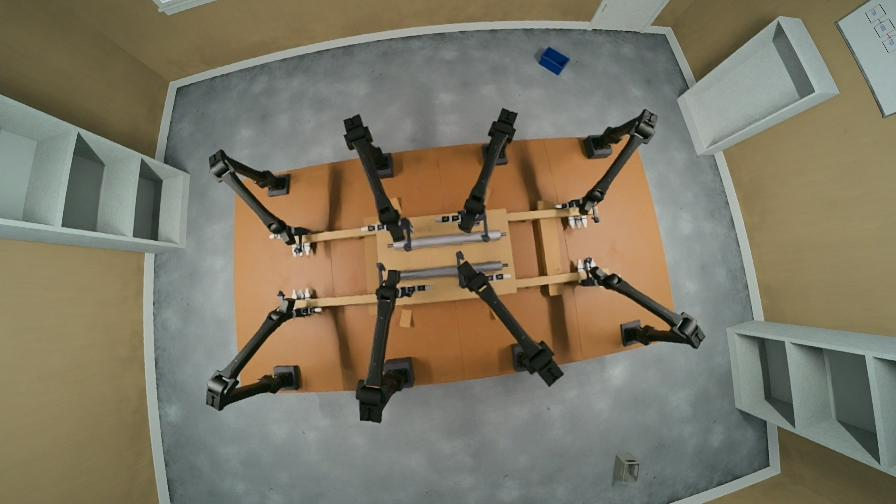

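>>> {"name": "move", "arguments": {"arm1": {"target": [0.94, 0.132, 0.745, 0, 1, 0, 0], "speed": 0.08, "joints": {"hand_current_limit": 0.75, "hand_index_mcp": -0.55, "hand_middle_mcp": -0.55, "hand_ring_mcp": -0.55, "hand_index_dip": -0.1, "hand_middle_dip": -0.1, "hand_ring_dip": -0.1}}, "arm4": {"target": [-0.865, 0.150, 0.742, 0, 1, 0, 0], "speed": 0.08, "joints": {"hand_current_limit": 0.75, "hand_index_mcp": -0.55, "hand_middle_mcp": -0.55, "hand_ring_mcp": -0.55, "hand_index_dip": -0.1, "hand_middle_dip": -0.1, "hand_ring_dip": -0.1}}, "arm5": {"target": [-0.835, -0.130, 0.743, 0, 0, 1, 0], "speed": 0.08, "joints": {"hand_current_limit": 0.75, "hand_index_mcp": -0.55, "hand_middle_mcp": -0.55, "hand_ring_mcp": -0.55, "hand_index_dip": -0.1, "hand_middle_dip": -0.1, "hand_ring_dip": -0.1}}, "arm8": {"target": [0.985, -0.153, 0.745, 0, 0, 1, 0], "speed": 0.08, "joints": {"hand_current_limit": 0.75, "hand_index_mcp": -0.55, "hand_middle_mcp": -0.55, "hand_ring_mcp": -0.55, "hand_index_dip": -0.1, "hand_middle_dip": -0.1, "hand_ring_dip": -0.1}}, "cameras": []}}

Scene clock: 38.67 s.
Joint torques (N m): arm1=[0.44 -13.63 10.71 0.72 0.02 0.17] | arm2=[-0.26 -13.57 7.95 0.47 0.14 -0.14] | arm3=[0.09 -18.67 9.18 0.75 0.04 0.02] | arm4=[-1.2 -14.86 12.03 0.66 0.58 -0.32] | arm5=[1.49 -15.21 10.1 1.09 -0.2 0.05] | arm6=[-0.91 -13.33 10.11 0.4 0.24 -0.21] | arm7=[1.03 -13.27 9.26 0.64 -0.05 -0.12] | arm8=[-3.43 -9.58 12.15 0.79 0.25 -0.32]
Heat: arm1: hottest joint2_rad 39 °C; arm2: hottest joint3_rad 33 °C; arm3: hottest joint3_rad 38 °C; arm4: hottest joint2_rad 38 °C; arm5: hottest joint3_rad 34 °C; arm6: hottest joint3_rad 41 °C; arm7: hottest joint3_rad 44 °C; arm8: hottest joint3_rad 34 °C.
move: arm1 off_target; arm4 off_target; arm5 off_target; arm8 off_target
Joint velocities: within noise
arm1.joint_positions: joint1_rad=-0.391 joint2_rad=+1.794 joint3_rad=+1.075 joint4_rad=-0.853 joint5_rad=-0.010 joint6_rad=-0.414 hand_index_mcp=-0.527 hand_index_abd=+0.001 hand_index_pip=+0.577 hand_index_dip=-0.097 hand_middle_mcp=-0.527 hand_middle_abd=+0.001 hand_middle_pip=+0.577 hand_middle_dip=-0.097 hand_ring_mcp=-0.529 hand_ring_abd=+0.001 hand_ring_pip=+0.577 hand_ring_dip=-0.097 hand_thumb_cmc=+0.715 hand_thumb_axl=+0.677 hand_thumb_mcp=+0.223 hand_thumb_ipl=+0.168 hand_current_limit=+0.750 hand_speed=-0.600
arm1.joint_status: hand_index_mcp off_target (ended at -0.527, target -0.550); hand_middle_mcp off_target (ended at -0.527, target -0.550); hand_ring_mcp off_target (ended at -0.529, target -0.550); the others done
arm1.hand_state: blocked,goal,goal,goal,blocked,goal,goal,goal,blocked,goal,goal,goal,goal,goal,goal,goal
arm1.index_mcp_current_ma: 121
arm1.index_abd_current_ma: 2
arm1.index_pip_current_ma: 4
arm1.index_dip_current_ma: 17
arm1.middle_mcp_current_ma: 117
arm1.middle_abd_current_ma: 2
arm1.middle_pip_current_ma: 4
arm1.middle_dip_current_ma: 14
arm1.ring_mcp_current_ma: 108
arm1.ring_abd_current_ma: 2
arm1.ring_pip_current_ma: 4
arm1.ring_dip_current_ma: 14
arm1.thumb_cmc_current_ma: 6
arm1.thumb_axl_current_ma: -4
arm1.thumb_mcp_current_ma: -16
arm1.thumb_ipl_current_ma: -2
arm1.hand_goal_index_mcp: -0.550
arm1.hand_goal_index_abd: 0.000
arm1.hand_goal_index_pip: 0.576
arm1.hand_goal_index_dip: -0.100
arm1.hand_goal_middle_mcp: -0.550
arm1.hand_goal_middle_abd: 0.000
arm1.hand_goal_middle_pip: 0.576
arm1.hand_goal_middle_dip: -0.100
arm1.hand_goal_ring_mcp: -0.550
arm1.hand_goal_ring_abd: 0.000
arm1.hand_goal_ring_pip: 0.576
arm1.hand_goal_ring_dip: -0.100
arm1.hand_goal_thumb_cmc: 0.714
arm1.hand_goal_thumb_axl: 0.678
arm1.hand_goal_thumb_mcp: 0.226
arm1.hand_goal_thumb_ipl: 0.168
arm1.hand: x=+0.9428 y=+0.1485 z=+0.7414 quat_wxyz=(-0.006, +1.000, +0.001, +0.004) (m; scene frame)
arm1.hand_target: x=+0.9403 y=+0.1325 z=+0.7452 quat_wxyz=(+0.000, +1.000, +0.000, +0.000) (m; scene frame)
arm1.hand_status: off_target (0.017 m and 0.8 deg from the pose sent, 0.023 m and 0.6 deg at the start)
arm2, arm3, arm6, arm7: as last shown
arm4.joint_positions: joint1_rad=+0.629 joint2_rad=+1.812 joint3_rad=+1.204 joint4_rad=-0.971 joint5_rad=-0.008 joint6_rad=+0.651 hand_index_mcp=-0.528 hand_index_abd=+0.001 hand_index_pip=+0.577 hand_index_dip=-0.096 hand_middle_mcp=-0.526 hand_middle_abd=+0.001 hand_middle_pip=+0.577 hand_middle_dip=-0.097 hand_ring_mcp=-0.551 hand_ring_abd=+0.001 hand_ring_pip=+0.577 hand_ring_dip=-0.097 hand_thumb_cmc=+0.716 hand_thumb_axl=+0.677 hand_thumb_mcp=+0.223 hand_thumb_ipl=+0.168 hand_current_limit=+0.750 hand_speed=-0.600
arm4.joint_status: hand_index_mcp off_target (ended at -0.528, target -0.550); hand_middle_mcp off_target (ended at -0.526, target -0.550); the others done
arm4.hand_state: blocked,goal,goal,goal,blocked,goal,goal,goal,goal,goal,goal,goal,goal,goal,goal,goal
arm4.index_mcp_current_ma: 112
arm4.index_abd_current_ma: 3
arm4.index_pip_current_ma: 4
arm4.index_dip_current_ma: 17
arm4.middle_mcp_current_ma: 122
arm4.middle_abd_current_ma: 3
arm4.middle_pip_current_ma: 4
arm4.middle_dip_current_ma: 16
arm4.ring_mcp_current_ma: -7
arm4.ring_abd_current_ma: 3
arm4.ring_pip_current_ma: 4
arm4.ring_dip_current_ma: 14
arm4.thumb_cmc_current_ma: 8
arm4.thumb_axl_current_ma: -4
arm4.thumb_mcp_current_ma: -16
arm4.thumb_ipl_current_ma: -2
arm4.hand_goal_index_mcp: -0.550
arm4.hand_goal_index_abd: 0.000
arm4.hand_goal_index_pip: 0.576
arm4.hand_goal_index_dip: -0.100
arm4.hand_goal_middle_mcp: -0.550
arm4.hand_goal_middle_abd: 0.000
arm4.hand_goal_middle_pip: 0.576
arm4.hand_goal_middle_dip: -0.100
arm4.hand_goal_ring_mcp: -0.550
arm4.hand_goal_ring_abd: 0.000
arm4.hand_goal_ring_pip: 0.576
arm4.hand_goal_ring_dip: -0.100
arm4.hand_goal_thumb_cmc: 0.714
arm4.hand_goal_thumb_axl: 0.678
arm4.hand_goal_thumb_mcp: 0.226
arm4.hand_goal_thumb_ipl: 0.168
arm4.hand: x=-0.8664 y=+0.1767 z=+0.7478 quat_wxyz=(-0.006, +1.000, +0.000, +0.001) (m; scene frame)
arm4.hand_target: x=-0.8661 y=+0.1514 z=+0.7425 quat_wxyz=(+0.000, +1.000, +0.000, +0.000) (m; scene frame)
arm4.hand_status: off_target (0.027 m and 0.7 deg from the pose sent, 0.027 m and 0.8 deg at the start)
arm5.joint_positions: joint1_rad=-0.628 joint2_rad=+1.972 joint3_rad=+1.246 joint4_rad=-0.861 joint5_rad=+0.001 joint6_rad=-0.590 hand_index_mcp=-0.537 hand_index_abd=+0.001 hand_index_pip=+0.577 hand_index_dip=-0.097 hand_middle_mcp=-0.525 hand_middle_abd=+0.001 hand_middle_pip=+0.577 hand_middle_dip=-0.097 hand_ring_mcp=-0.530 hand_ring_abd=+0.001 hand_ring_pip=+0.577 hand_ring_dip=-0.097 hand_thumb_cmc=+0.714 hand_thumb_axl=+0.677 hand_thumb_mcp=+0.223 hand_thumb_ipl=+0.168 hand_current_limit=+0.750 hand_speed=-0.600
arm5.joint_status: hand_middle_mcp off_target (ended at -0.525, target -0.550); the others done
arm5.hand_state: goal,goal,goal,goal,blocked,goal,goal,goal,goal,goal,goal,goal,goal,goal,goal,goal
arm5.index_mcp_current_ma: 12
arm5.index_abd_current_ma: 0
arm5.index_pip_current_ma: 0
arm5.index_dip_current_ma: 1
arm5.middle_mcp_current_ma: 33
arm5.middle_abd_current_ma: 0
arm5.middle_pip_current_ma: 0
arm5.middle_dip_current_ma: 1
arm5.ring_mcp_current_ma: 23
arm5.ring_abd_current_ma: 0
arm5.ring_pip_current_ma: 0
arm5.ring_dip_current_ma: 1
arm5.thumb_cmc_current_ma: 0
arm5.thumb_axl_current_ma: 0
arm5.thumb_mcp_current_ma: -2
arm5.thumb_ipl_current_ma: 0
arm5.hand_goal_index_mcp: -0.550
arm5.hand_goal_index_abd: 0.000
arm5.hand_goal_index_pip: 0.576
arm5.hand_goal_index_dip: -0.100
arm5.hand_goal_middle_mcp: -0.550
arm5.hand_goal_middle_abd: 0.000
arm5.hand_goal_middle_pip: 0.576
arm5.hand_goal_middle_dip: -0.100
arm5.hand_goal_ring_mcp: -0.550
arm5.hand_goal_ring_abd: 0.000
arm5.hand_goal_ring_pip: 0.576
arm5.hand_goal_ring_dip: -0.100
arm5.hand_goal_thumb_cmc: 0.714
arm5.hand_goal_thumb_axl: 0.678
arm5.hand_goal_thumb_mcp: 0.226
arm5.hand_goal_thumb_ipl: 0.168
arm5.hand: x=-0.8344 y=-0.1519 z=+0.7453 quat_wxyz=(-0.004, +0.004, +1.000, -0.009) (m; scene frame)
arm5.hand_target: x=-0.8357 y=-0.1308 z=+0.7435 quat_wxyz=(+0.000, +0.000, +1.000, +0.000) (m; scene frame)
arm5.hand_status: off_target (0.022 m and 1.3 deg from the pose sent, 0.022 m and 1.0 deg at the start)
arm8.joint_positions: joint1_rad=+0.483 joint2_rad=+1.700 joint3_rad=+1.017 joint4_rad=-0.891 joint5_rad=-0.011 joint6_rad=+0.454 hand_index_mcp=-0.537 hand_index_abd=+0.001 hand_index_pip=+0.577 hand_index_dip=-0.097 hand_middle_mcp=-0.526 hand_middle_abd=+0.001 hand_middle_pip=+0.577 hand_middle_dip=-0.097 hand_ring_mcp=-0.529 hand_ring_abd=+0.001 hand_ring_pip=+0.577 hand_ring_dip=-0.097 hand_thumb_cmc=+0.714 hand_thumb_axl=+0.677 hand_thumb_mcp=+0.223 hand_thumb_ipl=+0.168 hand_current_limit=+0.750 hand_speed=-0.600
arm8.joint_status: hand_middle_mcp off_target (ended at -0.526, target -0.550); hand_ring_mcp off_target (ended at -0.529, target -0.550); the others done
arm8.hand_state: goal,goal,goal,goal,blocked,goal,goal,goal,blocked,goal,goal,goal,goal,goal,goal,goal
arm8.index_mcp_current_ma: 16
arm8.index_abd_current_ma: 0
arm8.index_pip_current_ma: 0
arm8.index_dip_current_ma: 2
arm8.middle_mcp_current_ma: 38
arm8.middle_abd_current_ma: 0
arm8.middle_pip_current_ma: 0
arm8.middle_dip_current_ma: 2
arm8.ring_mcp_current_ma: 31
arm8.ring_abd_current_ma: 0
arm8.ring_pip_current_ma: 0
arm8.ring_dip_current_ma: 2
arm8.thumb_cmc_current_ma: 0
arm8.thumb_axl_current_ma: 0
arm8.thumb_mcp_current_ma: -2
arm8.thumb_ipl_current_ma: 0
arm8.hand_goal_index_mcp: -0.550
arm8.hand_goal_index_abd: 0.000
arm8.hand_goal_index_pip: 0.576
arm8.hand_goal_index_dip: -0.100
arm8.hand_goal_middle_mcp: -0.550
arm8.hand_goal_middle_abd: 0.000
arm8.hand_goal_middle_pip: 0.576
arm8.hand_goal_middle_dip: -0.100
arm8.hand_goal_ring_mcp: -0.550
arm8.hand_goal_ring_abd: 0.000
arm8.hand_goal_ring_pip: 0.576
arm8.hand_goal_ring_dip: -0.100
arm8.hand_goal_thumb_cmc: 0.714
arm8.hand_goal_thumb_axl: 0.678
arm8.hand_goal_thumb_mcp: 0.226
arm8.hand_goal_thumb_ipl: 0.168
arm8.hand: x=+0.9865 y=-0.1756 z=+0.7461 quat_wxyz=(+0.003, +0.006, +1.000, -0.008) (m; scene frame)
arm8.hand_target: x=+0.9856 y=-0.1539 z=+0.7457 quat_wxyz=(+0.000, +0.000, +1.000, +0.001) (m; scene frame)
arm8.hand_status: off_target (0.023 m and 1.1 deg from the pose sent, 0.022 m and 0.9 deg at the start)
pictures: none
No camera images: "cameras" was empty.

>>> {"name": "move", "arguments": {"arm1": {"target": [0.94, 0.144, 0.822, 0, 1, 0, 0], "speed": 0.06}, "arm4": {"target": [-0.866, 0.170, 0.828, 0, 1, 0, 0], "speed": 0.06}, "arm5": {"target": [-0.835, -0.146, 0.814, 0, 0, 1, 0], "speed": 0.06}, "arm8": {"target": [0.986, -0.169, 0.816, 0, 0, 1, 0], "speed": 0.06}, "cameras": ["cam_high"]}}

Scene clock: 41.63 s.
Joint torques (N m): arm1=[-0.5 -22.71 12.27 -0.85 -0.5 -0.17] | arm2=[-0.44 -13.51 7.94 0.47 0.14 -0.14] | arm3=[0.26 -18.84 9.39 0.7 0.08 0.02] | arm4=[0.73 -26.75 12.22 -2.26 0.8 0.32] | arm5=[0.09 -24.29 9.85 -1.59 -0.5 -0.34] | arm6=[-0.85 -13.33 10.11 0.4 0.24 -0.21] | arm7=[1.08 -13.27 9.31 0.64 -0.04 -0.12] | arm8=[-2.14 -18.26 13.12 -1.44 0.36 0.19]
Heat: arm1: hottest joint2_rad 40 °C; arm2: hottest joint3_rad 33 °C; arm3: hottest joint3_rad 38 °C; arm4: hottest joint2_rad 39 °C; arm5: hottest joint3_rad 34 °C; arm6: hottest joint3_rad 41 °C; arm7: hottest joint3_rad 44 °C; arm8: hottest joint3_rad 35 °C.
move: arm1 off_target; arm4 off_target; arm5 off_target; arm8 off_target
Joint velocities: within noise
arm1.joint_positions: joint1_rad=-0.391 joint2_rad=+1.770 joint3_rad=+1.086 joint4_rad=-0.995 joint5_rad=+0.005 joint6_rad=-0.394 hand_index_mcp=-0.528 hand_index_abd=+0.001 hand_index_pip=+0.578 hand_index_dip=-0.097 hand_middle_mcp=-0.507 hand_middle_abd=+0.002 hand_middle_pip=+0.577 hand_middle_dip=-0.097 hand_ring_mcp=-0.483 hand_ring_abd=+0.004 hand_ring_pip=+0.578 hand_ring_dip=-0.097 hand_thumb_cmc=+0.715 hand_thumb_axl=+0.677 hand_thumb_mcp=+0.223 hand_thumb_ipl=+0.168 hand_current_limit=+0.750 hand_speed=-0.600
arm1.joint_status: not commanded
arm1.hand_state: blocked,goal,goal,goal,blocked,goal,goal,goal,blocked,goal,goal,goal,goal,goal,goal,goal
arm1.index_mcp_current_ma: 116
arm1.index_abd_current_ma: 2
arm1.index_pip_current_ma: 12
arm1.index_dip_current_ma: 17
arm1.middle_mcp_current_ma: 225
arm1.middle_abd_current_ma: 7
arm1.middle_pip_current_ma: 4
arm1.middle_dip_current_ma: 14
arm1.ring_mcp_current_ma: 354
arm1.ring_abd_current_ma: 17
arm1.ring_pip_current_ma: 8
arm1.ring_dip_current_ma: 14
arm1.thumb_cmc_current_ma: 6
arm1.thumb_axl_current_ma: -4
arm1.thumb_mcp_current_ma: -16
arm1.thumb_ipl_current_ma: -2
arm1.hand_goal_index_mcp: -0.550
arm1.hand_goal_index_abd: 0.000
arm1.hand_goal_index_pip: 0.576
arm1.hand_goal_index_dip: -0.100
arm1.hand_goal_middle_mcp: -0.550
arm1.hand_goal_middle_abd: 0.000
arm1.hand_goal_middle_pip: 0.576
arm1.hand_goal_middle_dip: -0.100
arm1.hand_goal_ring_mcp: -0.550
arm1.hand_goal_ring_abd: 0.000
arm1.hand_goal_ring_pip: 0.576
arm1.hand_goal_ring_dip: -0.100
arm1.hand_goal_thumb_cmc: 0.714
arm1.hand_goal_thumb_axl: 0.678
arm1.hand_goal_thumb_mcp: 0.226
arm1.hand_goal_thumb_ipl: 0.168
arm1.hand: x=+0.9496 y=+0.1743 z=+0.7473 quat_wxyz=(-0.058, +0.998, -0.009, +0.018) (m; scene frame)
arm1.hand_target: x=+0.9410 y=+0.1468 z=+0.8194 quat_wxyz=(+0.000, +1.000, +0.000, -0.001) (m; scene frame)
arm1.hand_status: off_target (0.081 m and 7.0 deg from the pose sent, 0.081 m and 0.8 deg at the start)
arm2, arm3, arm6, arm7: as last shown
arm4.joint_positions: joint1_rad=+0.626 joint2_rad=+1.810 joint3_rad=+1.238 joint4_rad=-1.087 joint5_rad=-0.017 joint6_rad=+0.610 hand_index_mcp=-0.481 hand_index_abd=-0.002 hand_index_pip=+0.577 hand_index_dip=-0.096 hand_middle_mcp=-0.527 hand_middle_abd=+0.001 hand_middle_pip=+0.577 hand_middle_dip=-0.097 hand_ring_mcp=-0.543 hand_ring_abd=+0.001 hand_ring_pip=+0.577 hand_ring_dip=-0.097 hand_thumb_cmc=+0.716 hand_thumb_axl=+0.677 hand_thumb_mcp=+0.223 hand_thumb_ipl=+0.168 hand_current_limit=+0.750 hand_speed=-0.600
arm4.joint_status: not commanded
arm4.hand_state: blocked,goal,goal,goal,blocked,goal,goal,goal,goal,goal,goal,goal,goal,goal,goal,goal
arm4.index_mcp_current_ma: 361
arm4.index_abd_current_ma: -7
arm4.index_pip_current_ma: 4
arm4.index_dip_current_ma: 17
arm4.middle_mcp_current_ma: 119
arm4.middle_abd_current_ma: 3
arm4.middle_pip_current_ma: 4
arm4.middle_dip_current_ma: 16
arm4.ring_mcp_current_ma: 38
arm4.ring_abd_current_ma: 3
arm4.ring_pip_current_ma: 4
arm4.ring_dip_current_ma: 14
arm4.thumb_cmc_current_ma: 8
arm4.thumb_axl_current_ma: -4
arm4.thumb_mcp_current_ma: -16
arm4.thumb_ipl_current_ma: -2
arm4.hand_goal_index_mcp: -0.550
arm4.hand_goal_index_abd: 0.000
arm4.hand_goal_index_pip: 0.576
arm4.hand_goal_index_dip: -0.100
arm4.hand_goal_middle_mcp: -0.550
arm4.hand_goal_middle_abd: 0.000
arm4.hand_goal_middle_pip: 0.576
arm4.hand_goal_middle_dip: -0.100
arm4.hand_goal_ring_mcp: -0.550
arm4.hand_goal_ring_abd: 0.000
arm4.hand_goal_ring_pip: 0.576
arm4.hand_goal_ring_dip: -0.100
arm4.hand_goal_thumb_cmc: 0.714
arm4.hand_goal_thumb_axl: 0.678
arm4.hand_goal_thumb_mcp: 0.226
arm4.hand_goal_thumb_ipl: 0.168
arm4.hand: x=-0.8711 y=+0.1860 z=+0.7553 quat_wxyz=(-0.041, +0.999, +0.018, -0.019) (m; scene frame)
arm4.hand_target: x=-0.8674 y=+0.1717 z=+0.8244 quat_wxyz=(+0.000, +1.000, +0.000, +0.001) (m; scene frame)
arm4.hand_status: off_target (0.075 m and 5.6 deg from the pose sent, 0.081 m and 0.7 deg at the start)
arm5.joint_positions: joint1_rad=-0.627 joint2_rad=+1.948 joint3_rad=+1.248 joint4_rad=-0.938 joint5_rad=+0.009 joint6_rad=-0.570 hand_index_mcp=-0.539 hand_index_abd=+0.001 hand_index_pip=+0.577 hand_index_dip=-0.097 hand_middle_mcp=-0.524 hand_middle_abd=+0.001 hand_middle_pip=+0.577 hand_middle_dip=-0.097 hand_ring_mcp=-0.494 hand_ring_abd=+0.003 hand_ring_pip=+0.579 hand_ring_dip=-0.097 hand_thumb_cmc=+0.714 hand_thumb_axl=+0.677 hand_thumb_mcp=+0.223 hand_thumb_ipl=+0.168 hand_current_limit=+0.750 hand_speed=-0.600
arm5.joint_status: not commanded
arm5.hand_state: goal,goal,goal,goal,blocked,goal,goal,goal,blocked,goal,goal,goal,goal,goal,goal,goal
arm5.index_mcp_current_ma: 10
arm5.index_abd_current_ma: 0
arm5.index_pip_current_ma: 0
arm5.index_dip_current_ma: 1
arm5.middle_mcp_current_ma: 34
arm5.middle_abd_current_ma: 0
arm5.middle_pip_current_ma: 0
arm5.middle_dip_current_ma: 1
arm5.ring_mcp_current_ma: 113
arm5.ring_abd_current_ma: 1
arm5.ring_pip_current_ma: 1
arm5.ring_dip_current_ma: 1
arm5.thumb_cmc_current_ma: 0
arm5.thumb_axl_current_ma: 0
arm5.thumb_mcp_current_ma: -2
arm5.thumb_ipl_current_ma: 0
arm5.hand_goal_index_mcp: -0.550
arm5.hand_goal_index_abd: 0.000
arm5.hand_goal_index_pip: 0.576
arm5.hand_goal_index_dip: -0.100
arm5.hand_goal_middle_mcp: -0.550
arm5.hand_goal_middle_abd: 0.000
arm5.hand_goal_middle_pip: 0.576
arm5.hand_goal_middle_dip: -0.100
arm5.hand_goal_ring_mcp: -0.550
arm5.hand_goal_ring_abd: 0.000
arm5.hand_goal_ring_pip: 0.576
arm5.hand_goal_ring_dip: -0.100
arm5.hand_goal_thumb_cmc: 0.714
arm5.hand_goal_thumb_axl: 0.678
arm5.hand_goal_thumb_mcp: 0.226
arm5.hand_goal_thumb_ipl: 0.168
arm5.hand: x=-0.8402 y=-0.1647 z=+0.7538 quat_wxyz=(-0.015, +0.014, +0.999, -0.033) (m; scene frame)
arm5.hand_target: x=-0.8356 y=-0.1471 z=+0.8118 quat_wxyz=(+0.001, +0.000, +1.000, +0.000) (m; scene frame)
arm5.hand_status: off_target (0.063 m and 4.5 deg from the pose sent, 0.069 m and 1.3 deg at the start)
arm8.joint_positions: joint1_rad=+0.479 joint2_rad=+1.677 joint3_rad=+1.033 joint4_rad=-1.000 joint5_rad=-0.015 joint6_rad=+0.423 hand_index_mcp=-0.496 hand_index_abd=+0.001 hand_index_pip=+0.578 hand_index_dip=-0.097 hand_middle_mcp=-0.511 hand_middle_abd=+0.001 hand_middle_pip=+0.577 hand_middle_dip=-0.097 hand_ring_mcp=-0.527 hand_ring_abd=+0.001 hand_ring_pip=+0.578 hand_ring_dip=-0.097 hand_thumb_cmc=+0.714 hand_thumb_axl=+0.677 hand_thumb_mcp=+0.223 hand_thumb_ipl=+0.168 hand_current_limit=+0.750 hand_speed=-0.600
arm8.joint_status: not commanded
arm8.hand_state: blocked,goal,goal,goal,blocked,goal,goal,goal,blocked,goal,goal,goal,goal,goal,goal,goal
arm8.index_mcp_current_ma: 124
arm8.index_abd_current_ma: 0
arm8.index_pip_current_ma: 1
arm8.index_dip_current_ma: 2
arm8.middle_mcp_current_ma: 78
arm8.middle_abd_current_ma: 0
arm8.middle_pip_current_ma: 0
arm8.middle_dip_current_ma: 2
arm8.ring_mcp_current_ma: 37
arm8.ring_abd_current_ma: 0
arm8.ring_pip_current_ma: 1
arm8.ring_dip_current_ma: 2
arm8.thumb_cmc_current_ma: 0
arm8.thumb_axl_current_ma: 0
arm8.thumb_mcp_current_ma: -2
arm8.thumb_ipl_current_ma: 0
arm8.hand_goal_index_mcp: -0.550
arm8.hand_goal_index_abd: 0.000
arm8.hand_goal_index_pip: 0.576
arm8.hand_goal_index_dip: -0.100
arm8.hand_goal_middle_mcp: -0.550
arm8.hand_goal_middle_abd: 0.000
arm8.hand_goal_middle_pip: 0.576
arm8.hand_goal_middle_dip: -0.100
arm8.hand_goal_ring_mcp: -0.550
arm8.hand_goal_ring_abd: 0.000
arm8.hand_goal_ring_pip: 0.576
arm8.hand_goal_ring_dip: -0.100
arm8.hand_goal_thumb_cmc: 0.714
arm8.hand_goal_thumb_axl: 0.678
arm8.hand_goal_thumb_mcp: 0.226
arm8.hand_goal_thumb_ipl: 0.168
arm8.hand: x=+0.9921 y=-0.1892 z=+0.7568 quat_wxyz=(+0.016, -0.007, +0.999, -0.039) (m; scene frame)
arm8.hand_target: x=+0.9869 y=-0.1706 z=+0.8137 quat_wxyz=(+0.000, +0.000, +1.000, +0.001) (m; scene frame)
arm8.hand_status: off_target (0.063 m and 4.9 deg from the pose sent, 0.070 m and 1.2 deg at the start)
pictures: cam_high
Images, in order (width x height): cam_high 896x504.

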